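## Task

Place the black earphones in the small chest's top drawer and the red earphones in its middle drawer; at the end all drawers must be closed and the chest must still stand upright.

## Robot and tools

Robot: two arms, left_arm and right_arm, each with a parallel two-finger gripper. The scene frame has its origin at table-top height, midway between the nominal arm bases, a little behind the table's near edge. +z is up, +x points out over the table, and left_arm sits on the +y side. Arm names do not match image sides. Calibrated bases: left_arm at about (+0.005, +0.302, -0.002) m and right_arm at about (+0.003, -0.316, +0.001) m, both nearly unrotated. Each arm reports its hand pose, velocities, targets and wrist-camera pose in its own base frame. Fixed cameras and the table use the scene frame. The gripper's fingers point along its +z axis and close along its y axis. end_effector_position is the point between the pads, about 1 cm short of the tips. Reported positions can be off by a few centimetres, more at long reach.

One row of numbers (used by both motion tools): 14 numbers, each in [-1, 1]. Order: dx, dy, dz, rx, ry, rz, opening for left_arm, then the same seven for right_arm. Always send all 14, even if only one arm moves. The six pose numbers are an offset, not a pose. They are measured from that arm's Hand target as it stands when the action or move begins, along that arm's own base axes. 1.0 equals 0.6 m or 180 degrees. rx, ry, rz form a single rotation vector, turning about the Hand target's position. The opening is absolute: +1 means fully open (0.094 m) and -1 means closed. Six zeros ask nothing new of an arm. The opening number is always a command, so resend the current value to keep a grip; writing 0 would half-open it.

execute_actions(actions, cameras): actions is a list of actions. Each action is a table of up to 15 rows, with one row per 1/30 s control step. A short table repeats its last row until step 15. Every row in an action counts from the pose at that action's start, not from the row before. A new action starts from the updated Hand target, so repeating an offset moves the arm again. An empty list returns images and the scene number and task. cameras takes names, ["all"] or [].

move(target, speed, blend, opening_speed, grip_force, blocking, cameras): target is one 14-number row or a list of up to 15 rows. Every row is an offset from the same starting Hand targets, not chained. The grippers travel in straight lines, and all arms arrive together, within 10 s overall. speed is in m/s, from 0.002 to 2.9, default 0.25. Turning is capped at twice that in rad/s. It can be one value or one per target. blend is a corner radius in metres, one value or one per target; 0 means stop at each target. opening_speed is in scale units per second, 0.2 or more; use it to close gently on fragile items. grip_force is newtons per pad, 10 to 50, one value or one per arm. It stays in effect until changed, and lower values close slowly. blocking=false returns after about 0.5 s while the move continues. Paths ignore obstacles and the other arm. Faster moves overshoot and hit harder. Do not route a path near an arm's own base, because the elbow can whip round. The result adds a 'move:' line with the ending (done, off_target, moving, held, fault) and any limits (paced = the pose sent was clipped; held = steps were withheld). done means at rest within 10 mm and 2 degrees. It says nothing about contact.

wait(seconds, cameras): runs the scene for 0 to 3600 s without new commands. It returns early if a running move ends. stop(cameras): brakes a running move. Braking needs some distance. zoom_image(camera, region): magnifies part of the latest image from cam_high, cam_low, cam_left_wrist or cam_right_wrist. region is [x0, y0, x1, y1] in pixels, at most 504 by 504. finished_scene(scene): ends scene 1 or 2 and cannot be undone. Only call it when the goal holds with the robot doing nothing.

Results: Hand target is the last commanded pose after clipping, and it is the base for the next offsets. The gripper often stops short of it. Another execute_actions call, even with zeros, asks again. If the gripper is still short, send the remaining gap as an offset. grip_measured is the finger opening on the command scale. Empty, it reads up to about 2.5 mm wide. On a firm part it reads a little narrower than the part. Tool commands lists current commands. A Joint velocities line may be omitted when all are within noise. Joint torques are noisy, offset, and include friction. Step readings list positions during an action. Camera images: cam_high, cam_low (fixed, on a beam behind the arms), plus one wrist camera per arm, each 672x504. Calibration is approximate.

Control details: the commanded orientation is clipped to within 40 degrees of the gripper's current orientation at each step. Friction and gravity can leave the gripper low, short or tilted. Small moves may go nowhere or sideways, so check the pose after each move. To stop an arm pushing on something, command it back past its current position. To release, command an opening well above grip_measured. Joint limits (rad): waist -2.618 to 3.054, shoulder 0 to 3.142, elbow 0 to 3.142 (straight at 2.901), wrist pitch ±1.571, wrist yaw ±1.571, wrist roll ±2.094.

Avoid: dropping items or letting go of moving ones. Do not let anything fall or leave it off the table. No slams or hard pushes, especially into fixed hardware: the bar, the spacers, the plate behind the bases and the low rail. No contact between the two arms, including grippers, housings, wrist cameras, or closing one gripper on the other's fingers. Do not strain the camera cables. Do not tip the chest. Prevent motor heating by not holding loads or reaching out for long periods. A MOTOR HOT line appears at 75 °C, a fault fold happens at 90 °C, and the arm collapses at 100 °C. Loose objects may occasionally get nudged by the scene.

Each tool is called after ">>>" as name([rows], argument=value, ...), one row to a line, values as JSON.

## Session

>>> execute_actions(actions=[], cameras=["all"])

Scene clock: 0.00 s.
left_arm: end_effector_position=(+0.3874, +0.0071, +0.0645) grip_measured=+1.000 end_effector_quat_wxyz=(+0.543, +0.007, +0.838, +0.059) | right_arm: end_effector_position=(+0.3905, -0.0126, +0.0681) grip_measured=+1.000 end_effector_quat_wxyz=(+0.529, +0.016, +0.846, -0.060)
Joint positions: left_arm=[-0.038 1.592 0.351 0.821 -0.126 0.059 0.094] | right_arm=[0.034 1.559 0.394 0.712 0.149 -0.023 0.094]
Joint velocities: within noise
Joint torques (N m): no reading
Heat: left arm: 34 °C; right arm: 34 °C.
Hand target: left_arm +0.3915, +0.0076, +0.0726; +0.553, +0.005, +0.831, +0.059 | right_arm +0.3915, -0.0128, +0.0698; +0.530, +0.016, +0.846, -0.060
Tool commands: left_gripper/opening=+1.0 right_gripper/opening=+1.0
camera_calibration:
cam_left_wrist: T_world_to_cam=[[0.04463, -0.99134, -0.12348, -0.00318], [-0.77124, 0.04437, -0.63499, 0.3742], [0.63498, 0.12357, -0.76258, -0.10795]] pos_world=[0.35729, -0.00642, 0.1549]
cam_right_wrist: T_world_to_cam=[[-0.10388, -0.99202, 0.07146, 0.0217], [-0.77092, 0.03492, -0.63598, 0.38534], [0.62841, -0.12115, -0.76839, -0.10357]] pos_world=[0.3644, -0.00448, 0.16394]

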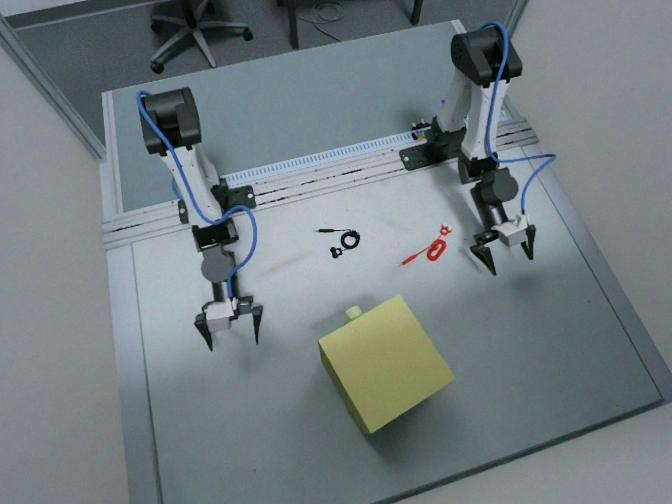

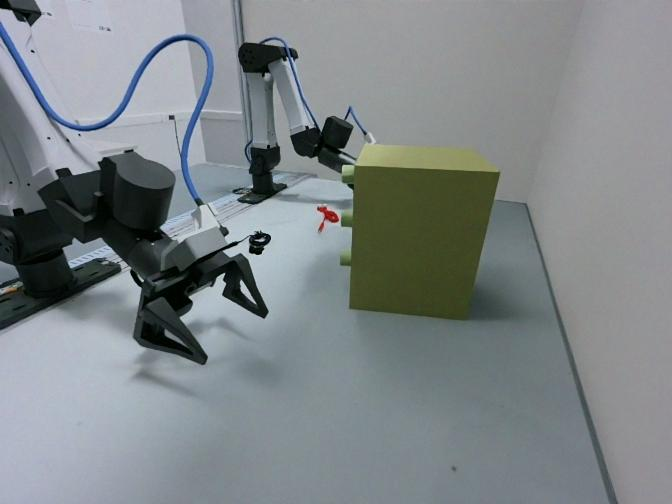

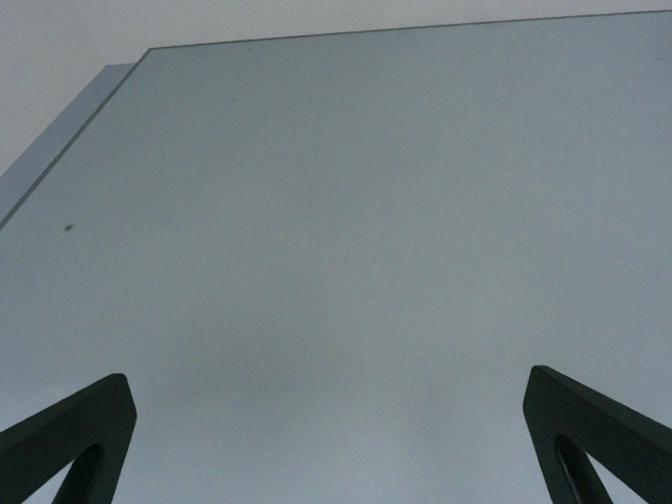

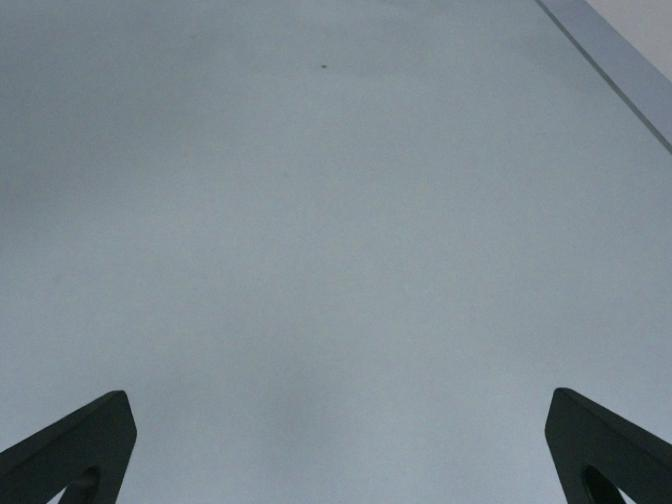

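>>> zoom_image(camera="cam_high", region=[290, 200, 480, 340])

>>> zoom_image(camera="cam_high", region=[290, 280, 480, 450])

>>> zoom_image(camera="cam_low", region=[210, 120, 530, 340])

Scaled by 2.653 from the camera's image (finer frame: 960x720).

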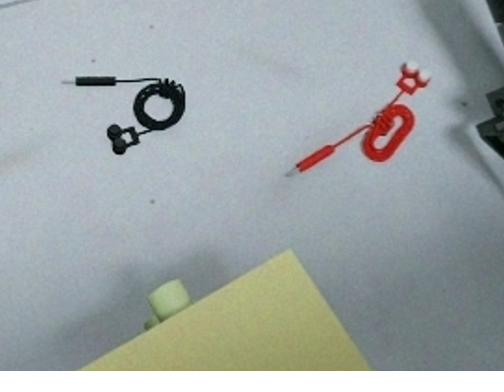

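Scaled by 2.653 from the camera's image (finer frame: 960x720).

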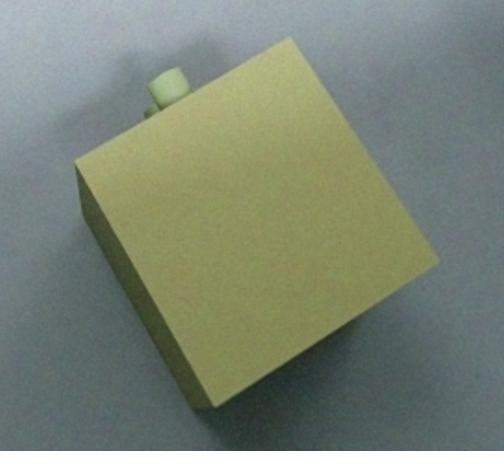

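Scaled by 1.575 from the camera's image (finer frame: 960x720).

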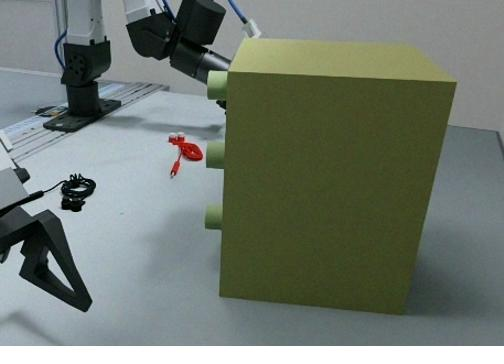

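>>> move(target=[-0.2358, -0.2127, 0.2457, 0.0080, 0.2120, -0.1406, 0.0, -0.0942, 0.3928, 0.1087, 0.0327, -0.0621, 0.1185, 0.38], speed=0.35, cameras=["all"])

Scene clock: 15.50 s.
left_arm: end_effector_position=(+0.2470, -0.1155, +0.2098) grip_measured=+0.003 end_effector_quat_wxyz=(+0.245, +0.212, +0.945, -0.047) | right_arm: end_effector_position=(+0.3308, +0.2186, +0.1304) grip_measured=+0.382 end_effector_quat_wxyz=(+0.604, -0.118, +0.784, +0.079)
Joint positions: left_arm=[-0.45 1.148 1.2 -1.12 -0.02 -0.004 0.047] | right_arm=[0.794 1.469 0.439 0.732 0.496 0.125 0.065]
Joint torques (N m): left_arm=[0.12 -1.8 8.88 1.22 0.11 -0.19] | right_arm=[0.21 -2.95 7.9 2.2 0.2 0.1]
Heat: left arm: 35 °C; right arm: 38 °C.
Hand target: left_arm +0.2501, -0.1200, +0.2200; +0.253, +0.209, +0.943, -0.056 | right_arm +0.3350, +0.2229, +0.1350; +0.610, -0.108, +0.781, +0.084
Off the commanded pose: left_arm 0.012 m, 1 deg | right_arm 0.008 m, 2 deg.
move: off_target (left_arm)
cam_left_wrist: T_world_to_cam=[[-0.43839, -0.89843, -0.02527, 0.009], [-0.89724, 0.43911, -0.04626, 0.31685], [0.05266, 0.0024, -0.99861, 0.28655]] pos_world=[0.27314, -0.13174, 0.30104]
cam_right_wrist: T_world_to_cam=[[0.26992, -0.96288, 0.00274, 0.11937], [-0.61331, -0.17412, -0.77041, 0.38198], [0.74229, 0.20627, -0.63754, -0.11659]] pos_world=[0.28859, 0.2055, 0.21962]

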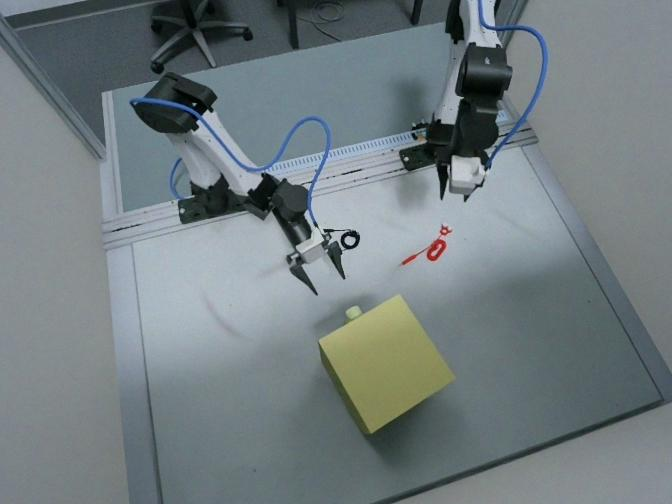

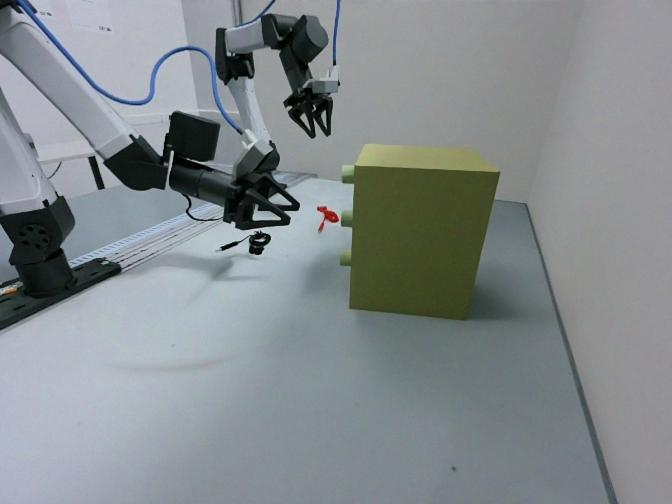

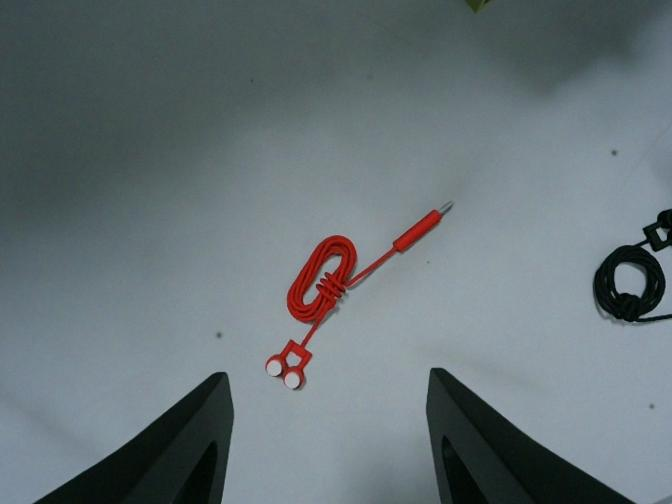

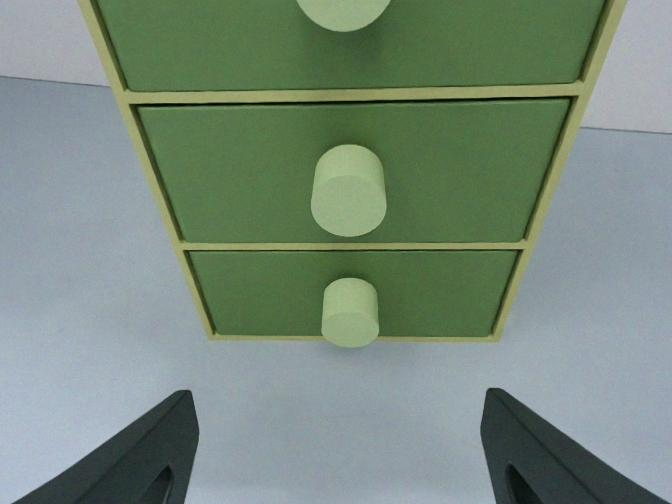

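>>> zoom_image(camera="cam_right_wrist", region=[100, 0, 604, 378])

>>> zoom_image(camera="cam_left_wrist", region=[240, 180, 480, 400])

>>> zoom_image(camera="cam_left_wrist", region=[560, 180, 672, 350])

Scaled by 1.000.

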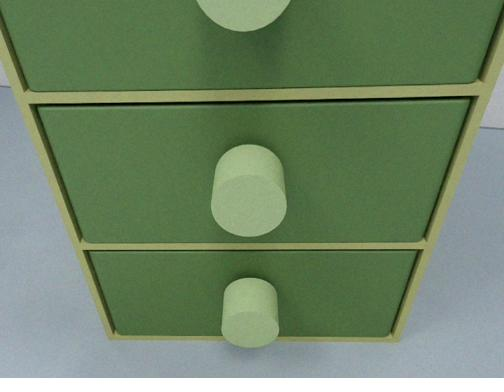

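Scaled by 2.100 from the camera's image (finer frame: 960x720).

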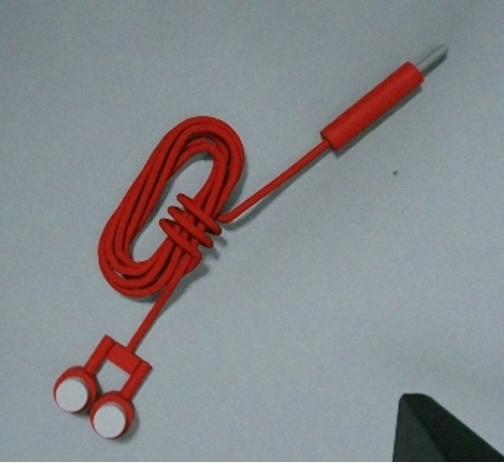

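Scaled by 2.965 from the camera's image (finer frame: 960x720).

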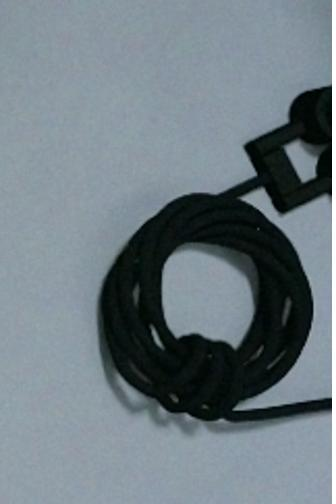

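>>> move([
  [0.0423, 0.0087, -0.2083, 0.0383, 0.0416, -0.1967, 0.2, 0.1703, 0.0352, -0.0142, 0, 0, 0, 0.38],
  [0.0423, 0.0087, -0.2083, 0.0383, 0.0416, -0.1967, 0.2, 0.1703, 0.0352, -0.0142, 0, 0, 0, -0.42],
], speed=0.14, grip_force=[30, 40], cameras=["cam_left_wrist", "cam_right_wrist", "cam_high"])

Scene clock: 31.00 s.
left_arm: end_effector_position=(+0.2727, -0.1138, +0.0991) grip_measured=+0.197 end_effector_quat_wxyz=(+0.146, +0.494, +0.853, -0.082) | right_arm: end_effector_position=(+0.4321, +0.2413, +0.1309) grip_measured=-0.412 end_effector_quat_wxyz=(+0.612, -0.103, +0.780, +0.085)
Joint positions: left_arm=[-0.258 1.437 1.037 -0.926 0.234 0.763 0.056] | right_arm=[0.63 1.814 0.786 0.774 0.35 0.095 0.028]
Joint torques (N m): left_arm=[0.95 -3.55 5.08 1.03 0.33 0.05] | right_arm=[-0.58 -5.3 7.83 2.13 -0.05 -0.11]
Heat: left arm: 38 °C; right arm: 41 °C.
Hand target: left_arm +0.2754, -0.1148, +0.0950; +0.150, +0.496, +0.851, -0.087 | right_arm +0.4371, +0.2440, +0.1266; +0.610, -0.108, +0.781, +0.084
Off the commanded pose: left_arm 0.005 m, 1 deg | right_arm 0.007 m, 1 deg.
grip_force (N): 30, 40
move: done
cam_left_wrist: T_world_to_cam=[[-0.87617, -0.48187, -0.0114, 0.18434], [-0.47965, 0.86931, 0.11934, 0.25263], [-0.0476, 0.11003, -0.99279, 0.21359]] pos_world=[0.29285, -0.15429, 0.184]
cam_right_wrist: T_world_to_cam=[[0.25396, -0.96696, -0.02225, 0.12495], [-0.6048, -0.14081, -0.78383, 0.43842], [0.7548, 0.21252, -0.62058, -0.20524]] pos_world=[0.38834, 0.22617, 0.21906]
Images, in order (width x height): cam_high 672x504, cam_left_wrist 672x504, cam_right_wrist 672x504.

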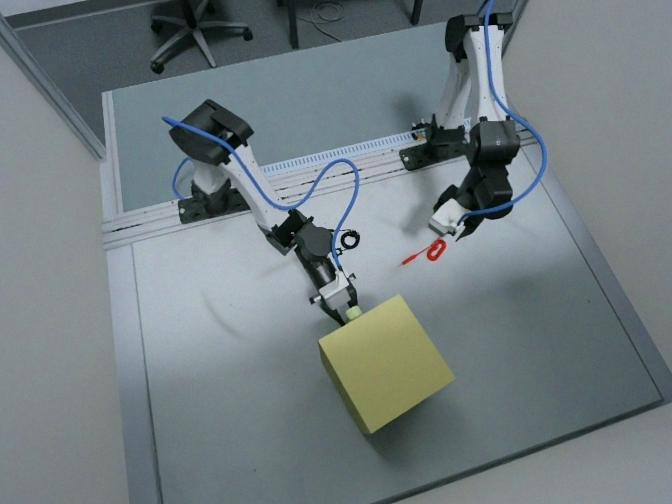

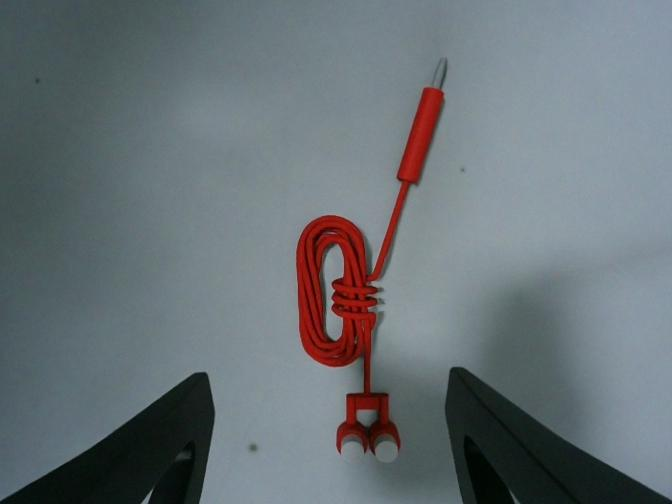

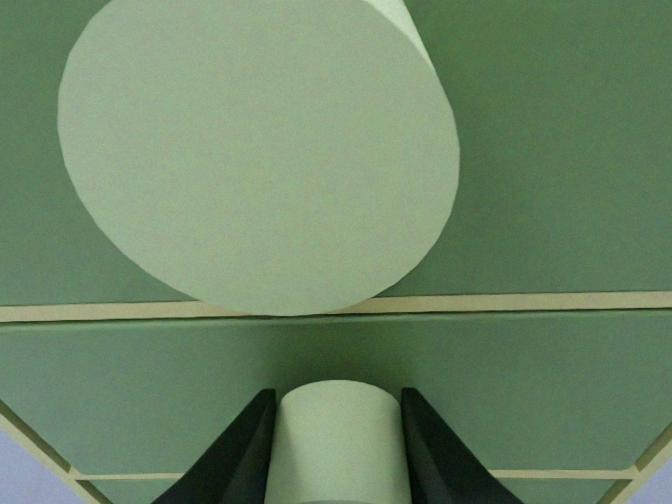

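>>> move(target=[0.0052, -0.0087, -0.1275, 0, 0, 0, 0.2, -0.2007, -0.0557, 0, 0, 0, 0, -0.42], speed=0.12, cameras=["cam_left_wrist", "cam_right_wrist", "cam_high", "cam_low"])

Scene clock: 36.73 s.
left_arm: end_effector_position=(+0.2793, -0.1168, +0.0234) grip_measured=+0.197 end_effector_quat_wxyz=(+0.149, +0.496, +0.852, -0.082) | right_arm: end_effector_position=(+0.3203, +0.2127, +0.1242) grip_measured=-0.412 end_effector_quat_wxyz=(+0.609, -0.111, +0.781, +0.084)
Joint positions: left_arm=[-0.262 1.559 0.83 -0.591 0.235 0.763 0.056] | right_arm=[0.811 1.459 0.376 0.798 0.514 0.139 0.028]
Joint torques (N m): left_arm=[-0.16 -3.93 4.48 1.04 0.28 -0.13] | right_arm=[0.47 -5.89 5.09 1.92 0.21 0.03]
Heat: left arm: 38 °C; right arm: 41 °C.
Hand target: left_arm +0.2786, -0.1200, +0.0186; +0.150, +0.496, +0.851, -0.087 | right_arm +0.3167, +0.2105, +0.1265; +0.610, -0.108, +0.781, +0.084
Off the commanded pose: left_arm 0.006 m, 1 deg | right_arm 0.005 m, 0 deg.
grip_force (N): 30, 40
move: done
cam_left_wrist: T_world_to_cam=[[-0.87801, -0.47841, -0.01519, 0.18884], [-0.47682, 0.87143, 0.11512, 0.26699], [-0.04184, 0.10832, -0.99324, 0.1373]] pos_world=[0.29886, -0.15719, 0.1085]
cam_right_wrist: T_world_to_cam=[[0.26565, -0.96399, -0.01227, 0.12002], [-0.60686, -0.15732, -0.77909, 0.36516], [0.7491, 0.21441, -0.6268, -0.11675]] pos_world=[0.27717, 0.19817, 0.21278]

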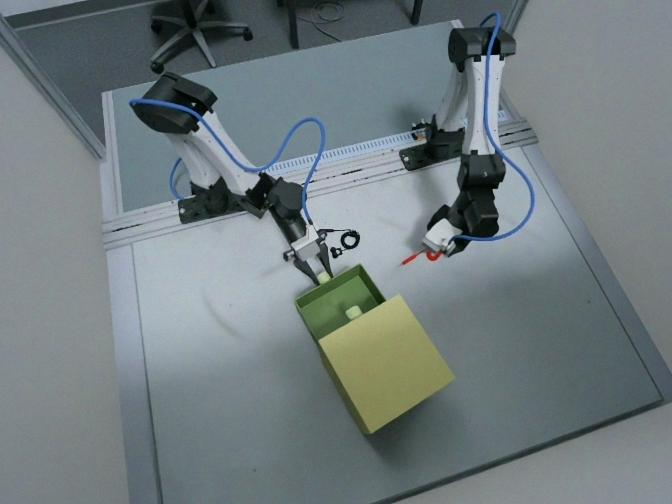

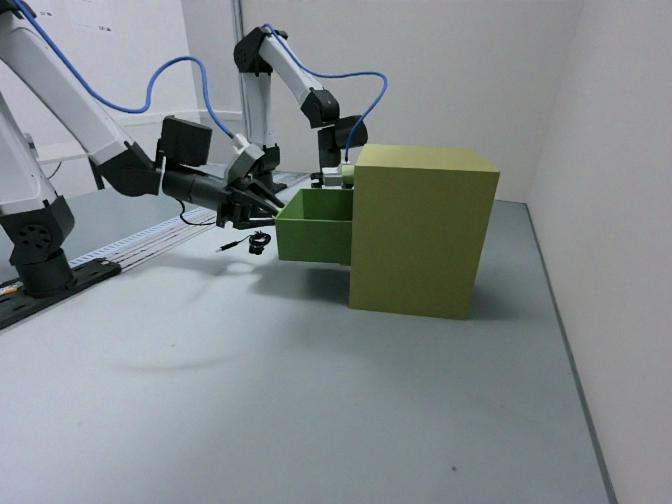

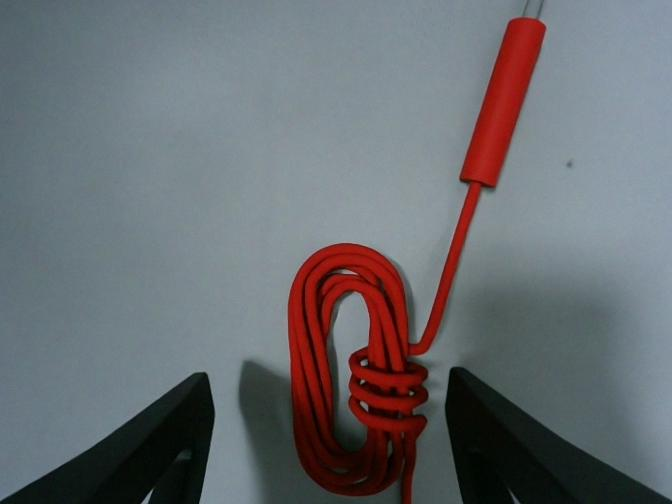

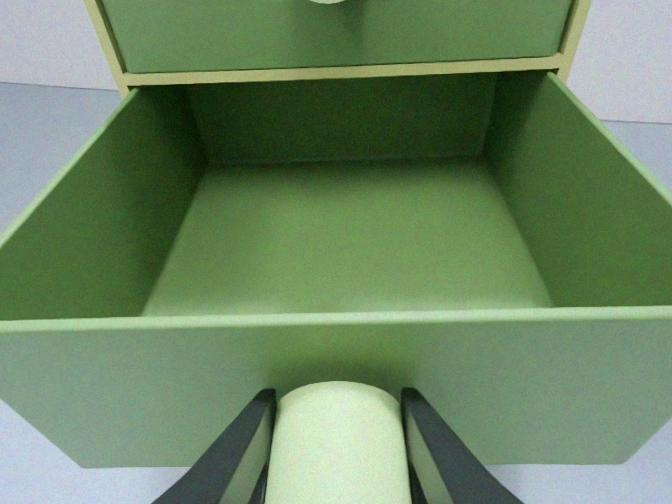

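>>> move([
  [0, 0, 0, 0, 0, 0, -1.0, 0, 0, 0, 0, 0, 0, -0.42],
  [0, 0, 0.2, 0, 0, 0, -1.0, 0, 0, 0, 0, 0, 0, -0.42],
], speed=0.12, grip_force=[25, 40], cameras=["cam_left_wrist", "cam_low", "cam_high", "cam_right_wrist"])

Scene clock: 44.73 s.
left_arm: end_effector_position=(+0.2728, -0.1155, +0.1229) grip_measured=-0.790 end_effector_quat_wxyz=(+0.129, +0.495, +0.855, -0.089) | right_arm: end_effector_position=(+0.3203, +0.2127, +0.1242) grip_measured=-0.412 end_effector_quat_wxyz=(+0.609, -0.111, +0.781, +0.084)
Joint positions: left_arm=[-0.262 1.463 1.163 -1.064 0.237 0.763 0.01] | right_arm=[0.811 1.459 0.376 0.798 0.514 0.139 0.028]
Joint torques (N m): left_arm=[-0.16 -5.83 8.7 0.65 0.27 -0.14] | right_arm=[0.46 -5.89 5.07 1.92 0.21 0.02]
Heat: left arm: 38 °C; right arm: 41 °C.
Hand target: left_arm +0.2786, -0.1200, +0.1386; +0.150, +0.496, +0.851, -0.087 | right_arm +0.3167, +0.2105, +0.1265; +0.610, -0.108, +0.781, +0.084
Off the commanded pose: left_arm 0.017 m, 3 deg | right_arm 0.005 m, 0 deg.
grip_force (N): 25, 40
move: off_target (left_arm)
cam_left_wrist: T_world_to_cam=[[-0.87822, -0.47792, 0.01805, 0.18127], [-0.47081, 0.87056, 0.14302, 0.24616], [-0.08407, 0.1171, -0.98955, 0.2478]] pos_world=[0.29592, -0.15668, 0.20674]
cam_right_wrist: T_world_to_cam=[[0.26565, -0.96399, -0.01227, 0.12002], [-0.60686, -0.15732, -0.77909, 0.36516], [0.7491, 0.21441, -0.6268, -0.11675]] pos_world=[0.27717, 0.19817, 0.21278]

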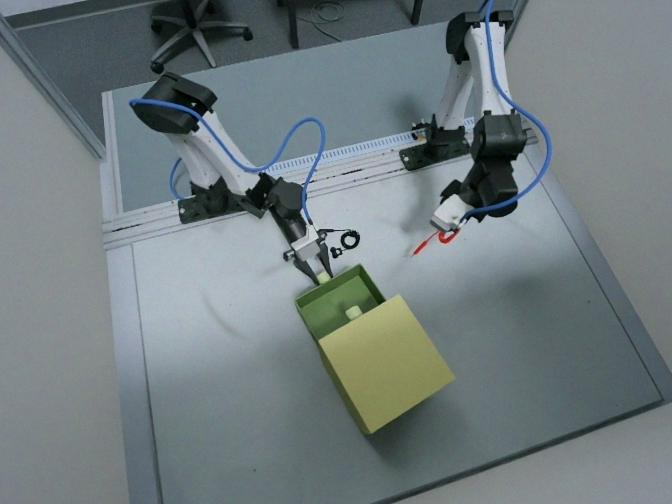

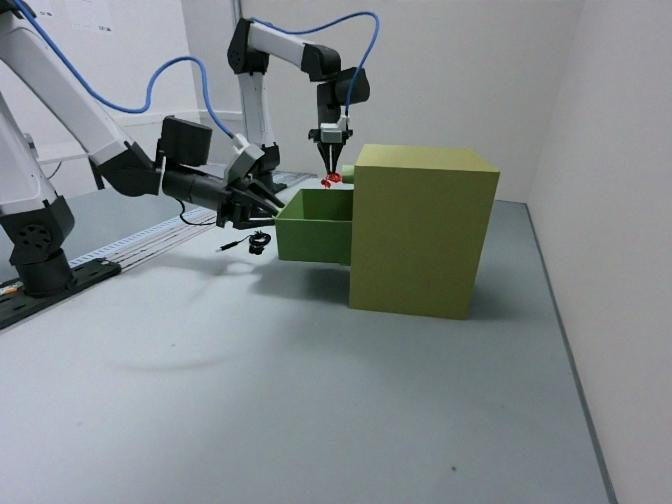

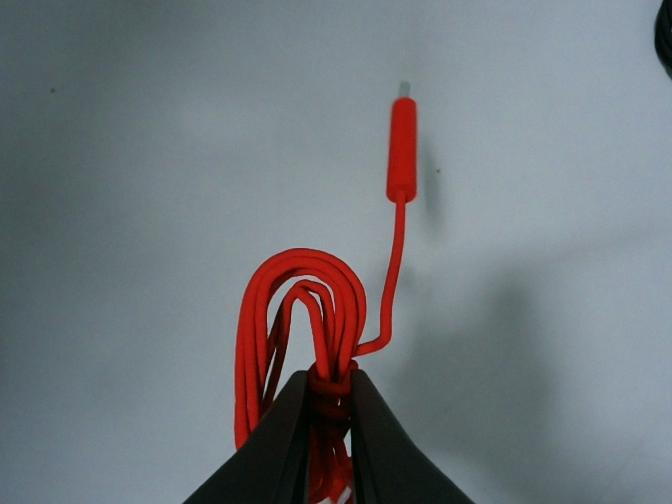

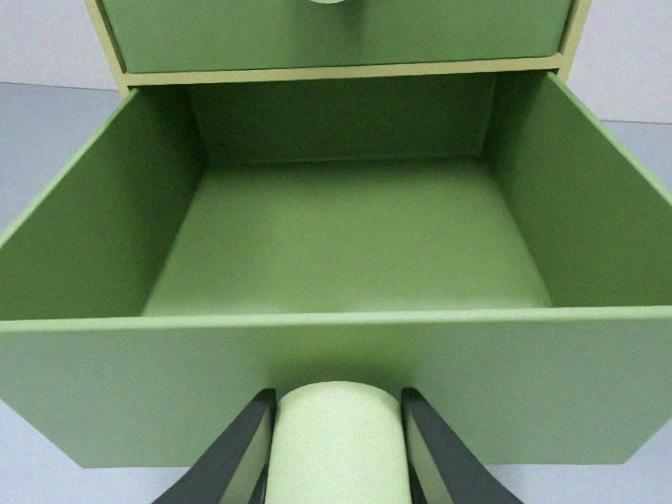

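>>> zoom_image(camera="cam_high", region=[280, 220, 480, 360])

>>> zoom_image(camera="cam_low", region=[240, 120, 400, 280])

>>> zoom_image(camera="cam_left_wrist", region=[190, 60, 480, 504])

Scaled by 2.520 from the camera's image (finer frame: 960x720).

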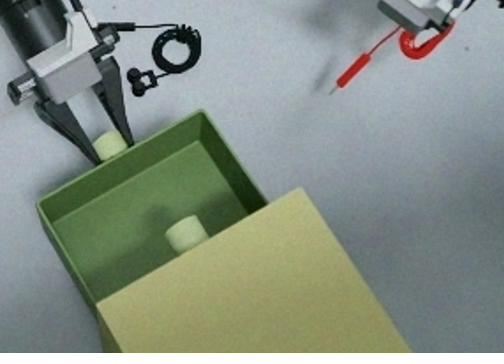

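Scaled by 3.150 from the camera's image (finer frame: 960x720).

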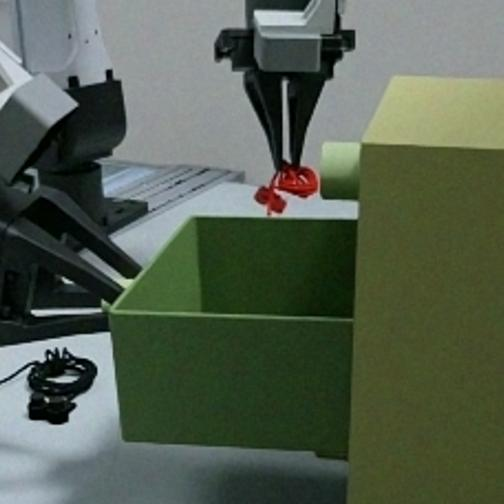

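Scaled by 1.135 from the camera's image (finer frame: 960x720).

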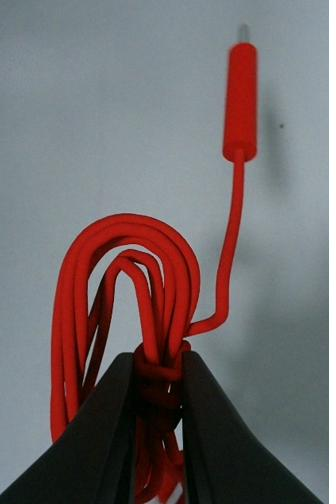

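>>> move([
  [0.044, -0.1167, 0.1857, -0.06, -0.0215, -0.0535, -1.0, 0, 0, 0, 0, 0, 0, -0.42],
  [0.1507, -0.4573, 0.1773, -0.1208, -0.0431, -0.1070, -1.0, 0, 0, 0, 0, 0, 0, -0.42],
], speed=0.2, blend=[0.04, 0], cameras=["all"])

Scene clock: 58.47 s.
left_arm: end_effector_position=(+0.3685, -0.3892, +0.2395) grip_measured=-0.790 end_effector_quat_wxyz=(+0.276, +0.598, +0.717, -0.228) | right_arm: end_effector_position=(+0.3203, +0.2127, +0.1242) grip_measured=-0.412 end_effector_quat_wxyz=(+0.609, -0.111, +0.781, +0.084)
Joint positions: left_arm=[-0.67 2.17 2.331 -1.135 0.454 0.58 0.01] | right_arm=[0.811 1.459 0.376 0.798 0.514 0.139 0.028]
Joint torques (N m): left_arm=[0.08 -8.38 8.73 1.34 0.38 -0.17] | right_arm=[0.49 -5.87 5.07 1.92 0.22 0.03]
Heat: left arm: 38 °C; right arm: 42 °C.
Hand target: left_arm +0.3691, -0.3944, +0.2449; +0.281, +0.598, +0.713, -0.236 | right_arm +0.3167, +0.2105, +0.1265; +0.610, -0.108, +0.781, +0.084
Off the commanded pose: left_arm 0.008 m, 1 deg | right_arm 0.005 m, 0 deg.
grip_force (N): 25, 40
move: done
cam_left_wrist: T_world_to_cam=[[-0.98602, -0.16569, -0.01782, 0.30218], [-0.15468, 0.94977, -0.27205, 0.52648], [0.062, -0.26549, -0.96212, 0.19394]] pos_world=[0.36737, -0.39848, 0.33521]
cam_right_wrist: T_world_to_cam=[[0.26565, -0.96399, -0.01227, 0.12002], [-0.60686, -0.15732, -0.77909, 0.36516], [0.7491, 0.21441, -0.6268, -0.11675]] pos_world=[0.27717, 0.19817, 0.21278]

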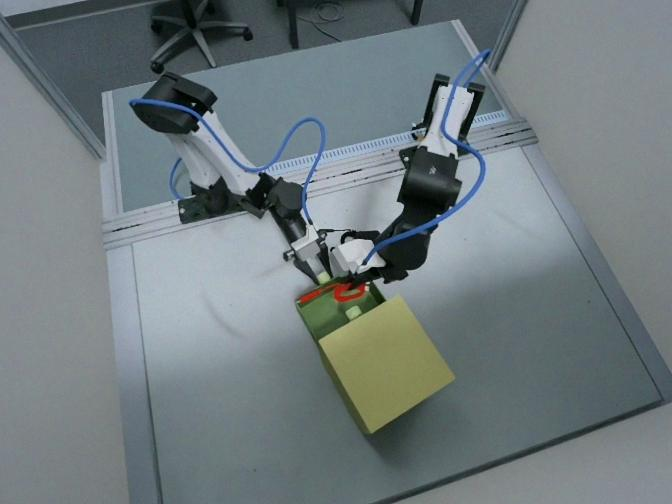

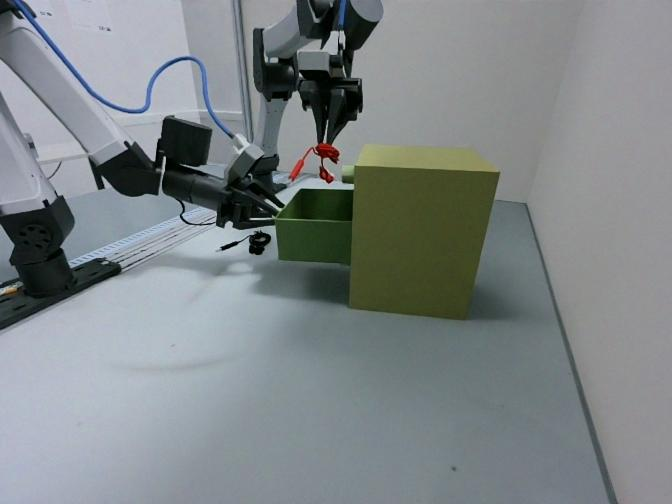

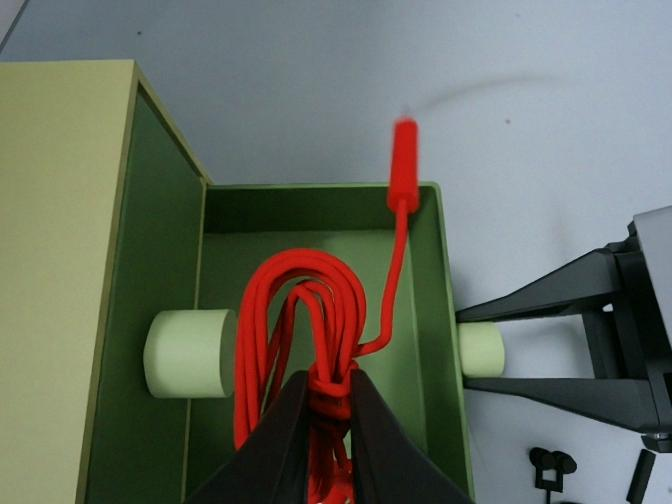

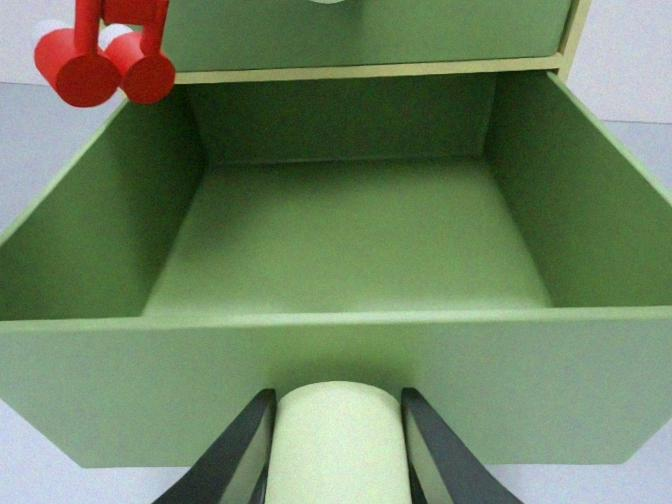

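>>> zoom_image(camera="cam_low", region=[260, 120, 380, 220])

>>> zoom_image(camera="cam_left_wrist", region=[120, 40, 620, 504])

>>> zoom_image(camera="cam_high", region=[270, 220, 420, 340])

Scaled by 4.200 from the camera's image (finer frame: 960x720).

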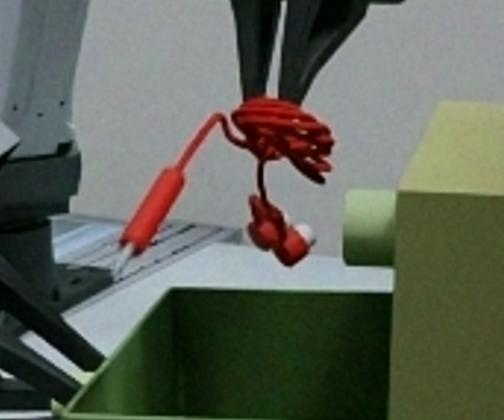

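Scaled by 1.008 from the camera's image (finer frame: 960x720).

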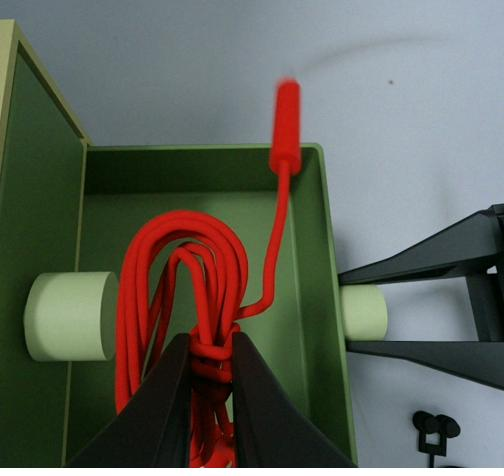

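Scaled by 3.360 from the camera's image (finer frame: 960x720).

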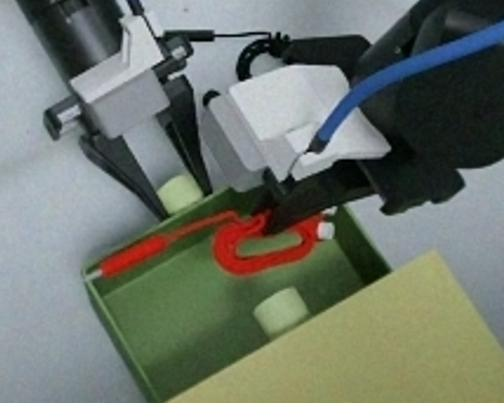

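>>> move([
  [-0.006, 0.0298, -0.0083, 0.0314, 0.0113, 0.1098, -1.0, 0, 0, 0, 0, 0, 0, -0.42],
  [-0.006, 0.0298, -0.0883, 0.0314, 0.0113, 0.1098, -1.0, 0, 0, 0, 0, 0, 0, -0.42],
], speed=0.12, blend=[0.01, 0], cameras=["all"])

>>> zoom_image(camera="cam_low", region=[260, 120, 380, 220])

>>> zoom_image(camera="cam_high", region=[270, 220, 420, 340])

Scene clock: 68.13 s.
left_arm: end_effector_position=(+0.3655, -0.3768, +0.1730) grip_measured=-0.790 end_effector_quat_wxyz=(+0.249, +0.481, +0.826, -0.159) | right_arm: end_effector_position=(+0.3202, +0.2127, +0.1241) grip_measured=-0.412 end_effector_quat_wxyz=(+0.609, -0.111, +0.781, +0.084)
Joint positions: left_arm=[-0.734 2.049 1.932 -0.884 0.201 0.261 0.01] | right_arm=[0.811 1.459 0.376 0.798 0.514 0.139 0.028]
Joint torques (N m): left_arm=[-0.1 -12.34 5.33 1.63 -0.05 -0.17] | right_arm=[0.44 -5.9 5.09 1.92 0.22 0.03]
Heat: left arm: 38 °C; right arm: 42 °C.
Hand target: left_arm +0.3654, -0.3765, +0.1919; +0.274, +0.476, +0.820, -0.159 | right_arm +0.3167, +0.2105, +0.1265; +0.610, -0.108, +0.781, +0.084
Off the commanded pose: left_arm 0.019 m, 3 deg | right_arm 0.005 m, 0 deg.
grip_force (N): 25, 40
move: off_target (left_arm)
cam_left_wrist: T_world_to_cam=[[-0.88088, -0.47318, 0.01206, 0.14067], [-0.46986, 0.87103, -0.1433, 0.55941], [0.05731, -0.1319, -0.9896, 0.19025]] pos_world=[0.37585, -0.39561, 0.26674]
cam_right_wrist: T_world_to_cam=[[0.26563, -0.964, -0.01207, 0.11998], [-0.60711, -0.15754, -0.77885, 0.36522], [0.74891, 0.21421, -0.6271, -0.11659]] pos_world=[0.27717, 0.19818, 0.21279]

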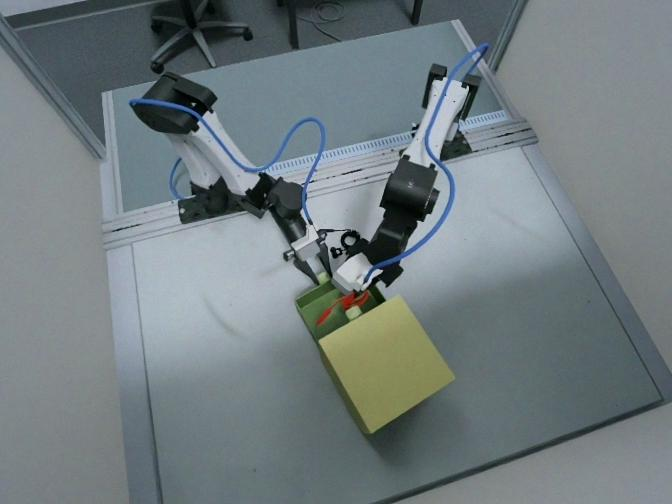

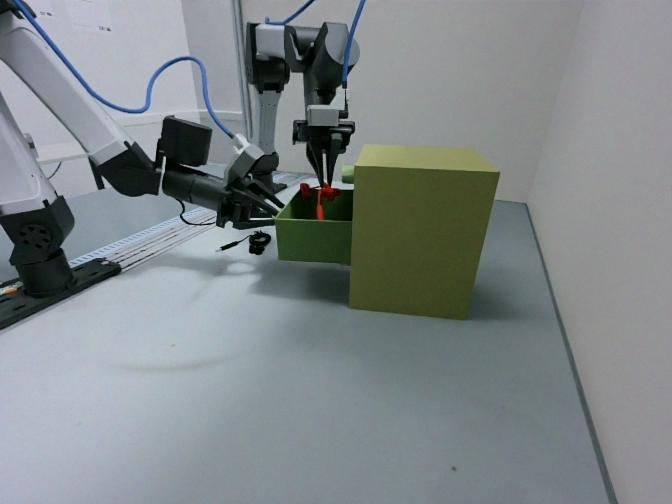

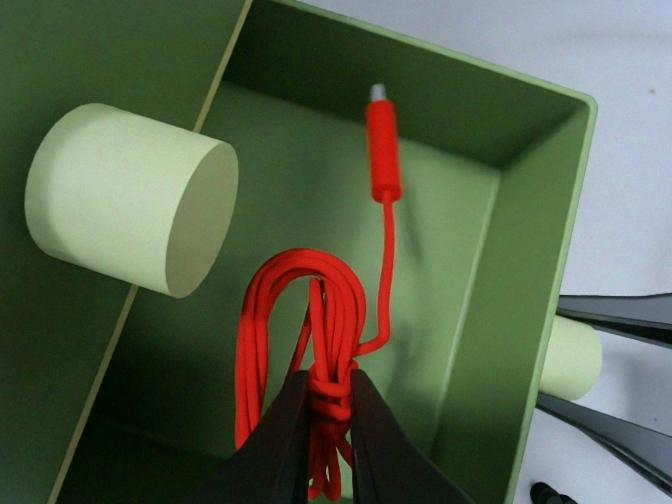

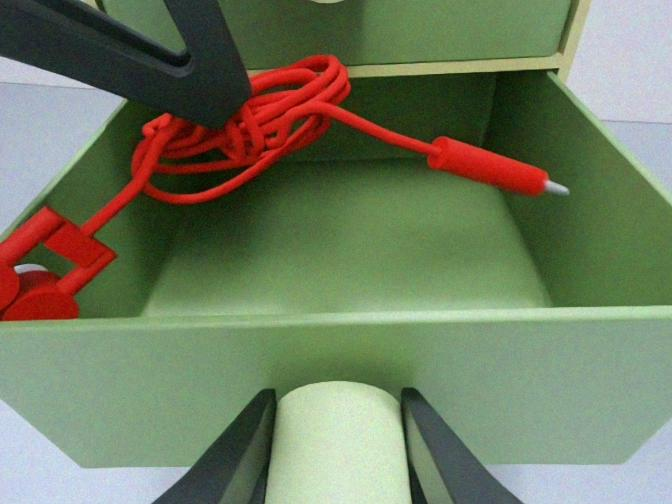

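Scaled by 4.200 from the camera's image (finer frame: 960x720).

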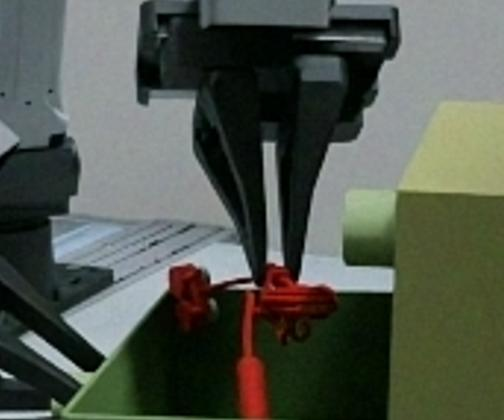

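Scaled by 3.360 from the camera's image (finer frame: 960x720).

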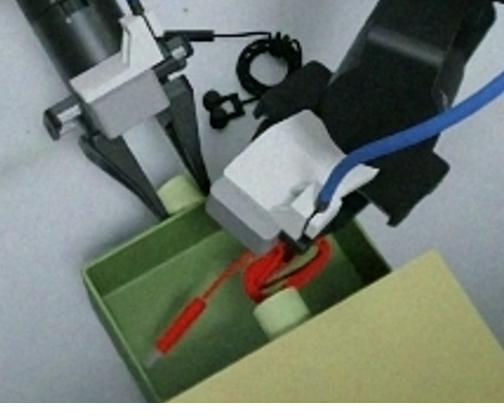

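>>> move([
  [0.0082, 0.0017, 0.105, 0, 0, 0, -1.0, 0, 0, 0, 0, 0, 0, -0.42],
  [0.0082, 0.0017, 0.105, 0, 0, 0, -1.0, -0.0369, -0.0103, 0, 0, 0, 0, -0.42],
], speed=0.12, cameras=["all"])

>>> zoom_image(camera="cam_low", region=[260, 120, 380, 220])

>>> zoom_image(camera="cam_right_wrist", region=[0, 0, 504, 378])

Scene clock: 74.30 s.
left_arm: end_effector_position=(+0.3636, -0.3751, +0.2505) grip_measured=-0.791 end_effector_quat_wxyz=(+0.266, +0.480, +0.820, -0.163) | right_arm: end_effector_position=(+0.2965, +0.2060, +0.1198) grip_measured=-0.412 end_effector_quat_wxyz=(+0.602, -0.116, +0.786, +0.080)
Joint positions: left_arm=[-0.734 2.112 2.331 -1.185 0.201 0.261 0.01] | right_arm=[0.869 1.365 0.309 0.741 0.567 0.159 0.028]
Joint torques (N m): left_arm=[0.75 -7.79 8.65 1.43 0 -0.08] | right_arm=[0.42 -5.26 5.45 2.04 0.26 0.03]
Heat: left arm: 38 °C; right arm: 43 °C.
Hand target: left_arm +0.3703, -0.3755, +0.2550; +0.274, +0.476, +0.820, -0.159 | right_arm +0.2945, +0.2044, +0.1265; +0.610, -0.108, +0.781, +0.084
Off the commanded pose: left_arm 0.008 m, 1 deg | right_arm 0.007 m, 1 deg.
grip_force (N): 25, 40
move: done
cam_left_wrist: T_world_to_cam=[[-0.88103, -0.47307, 0.00013, 0.142], [-0.46568, 0.86722, -0.17626, 0.57355], [0.08326, -0.15535, -0.98434, 0.24774]] pos_world=[0.37157, -0.39173, 0.34493]
cam_right_wrist: T_world_to_cam=[[0.26806, -0.9634, -0.00242, 0.11781], [-0.61722, -0.16981, -0.76825, 0.35058], [0.73972, 0.20743, -0.64015, -0.09435]] pos_world=[0.2546, 0.1926, 0.20922]

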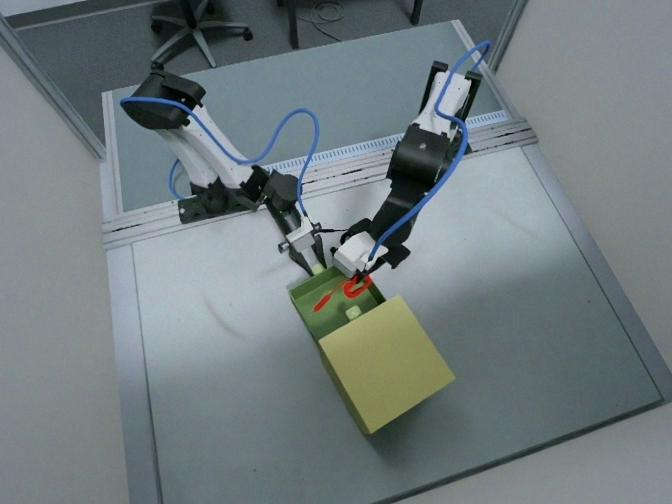

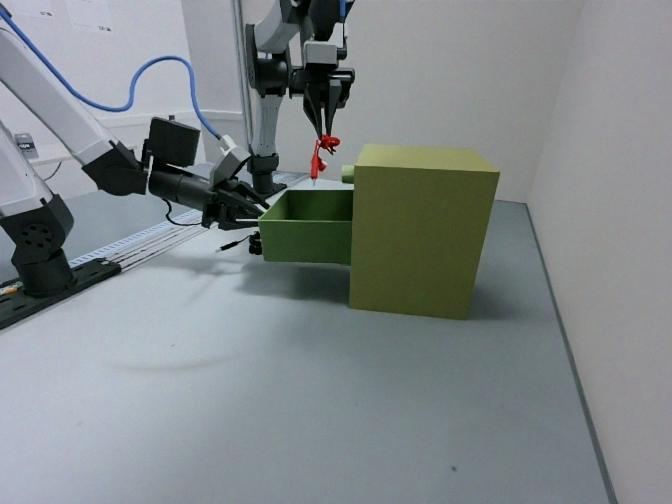

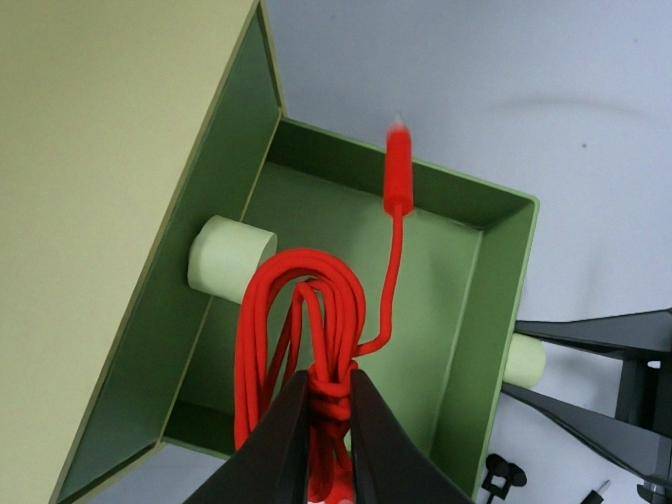

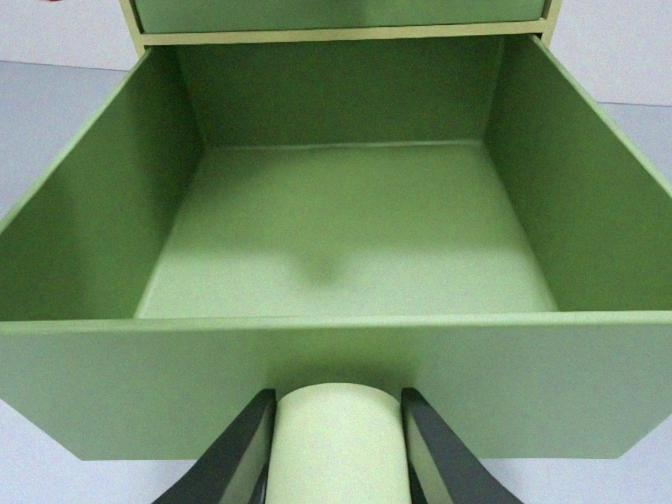

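Scaled by 4.200 from the camera's image (finer frame: 960x720).

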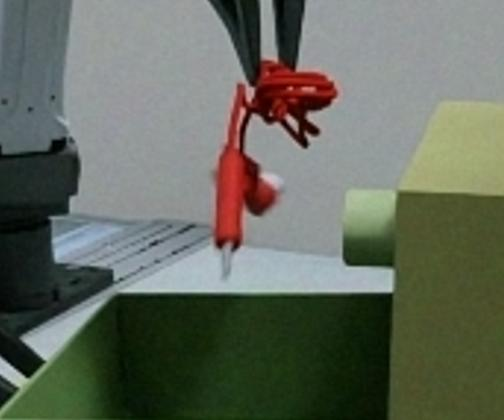

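Scaled by 1.000.

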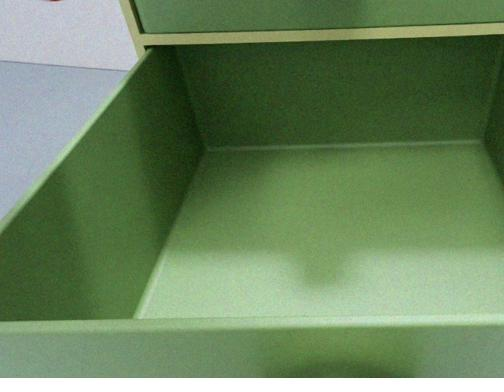

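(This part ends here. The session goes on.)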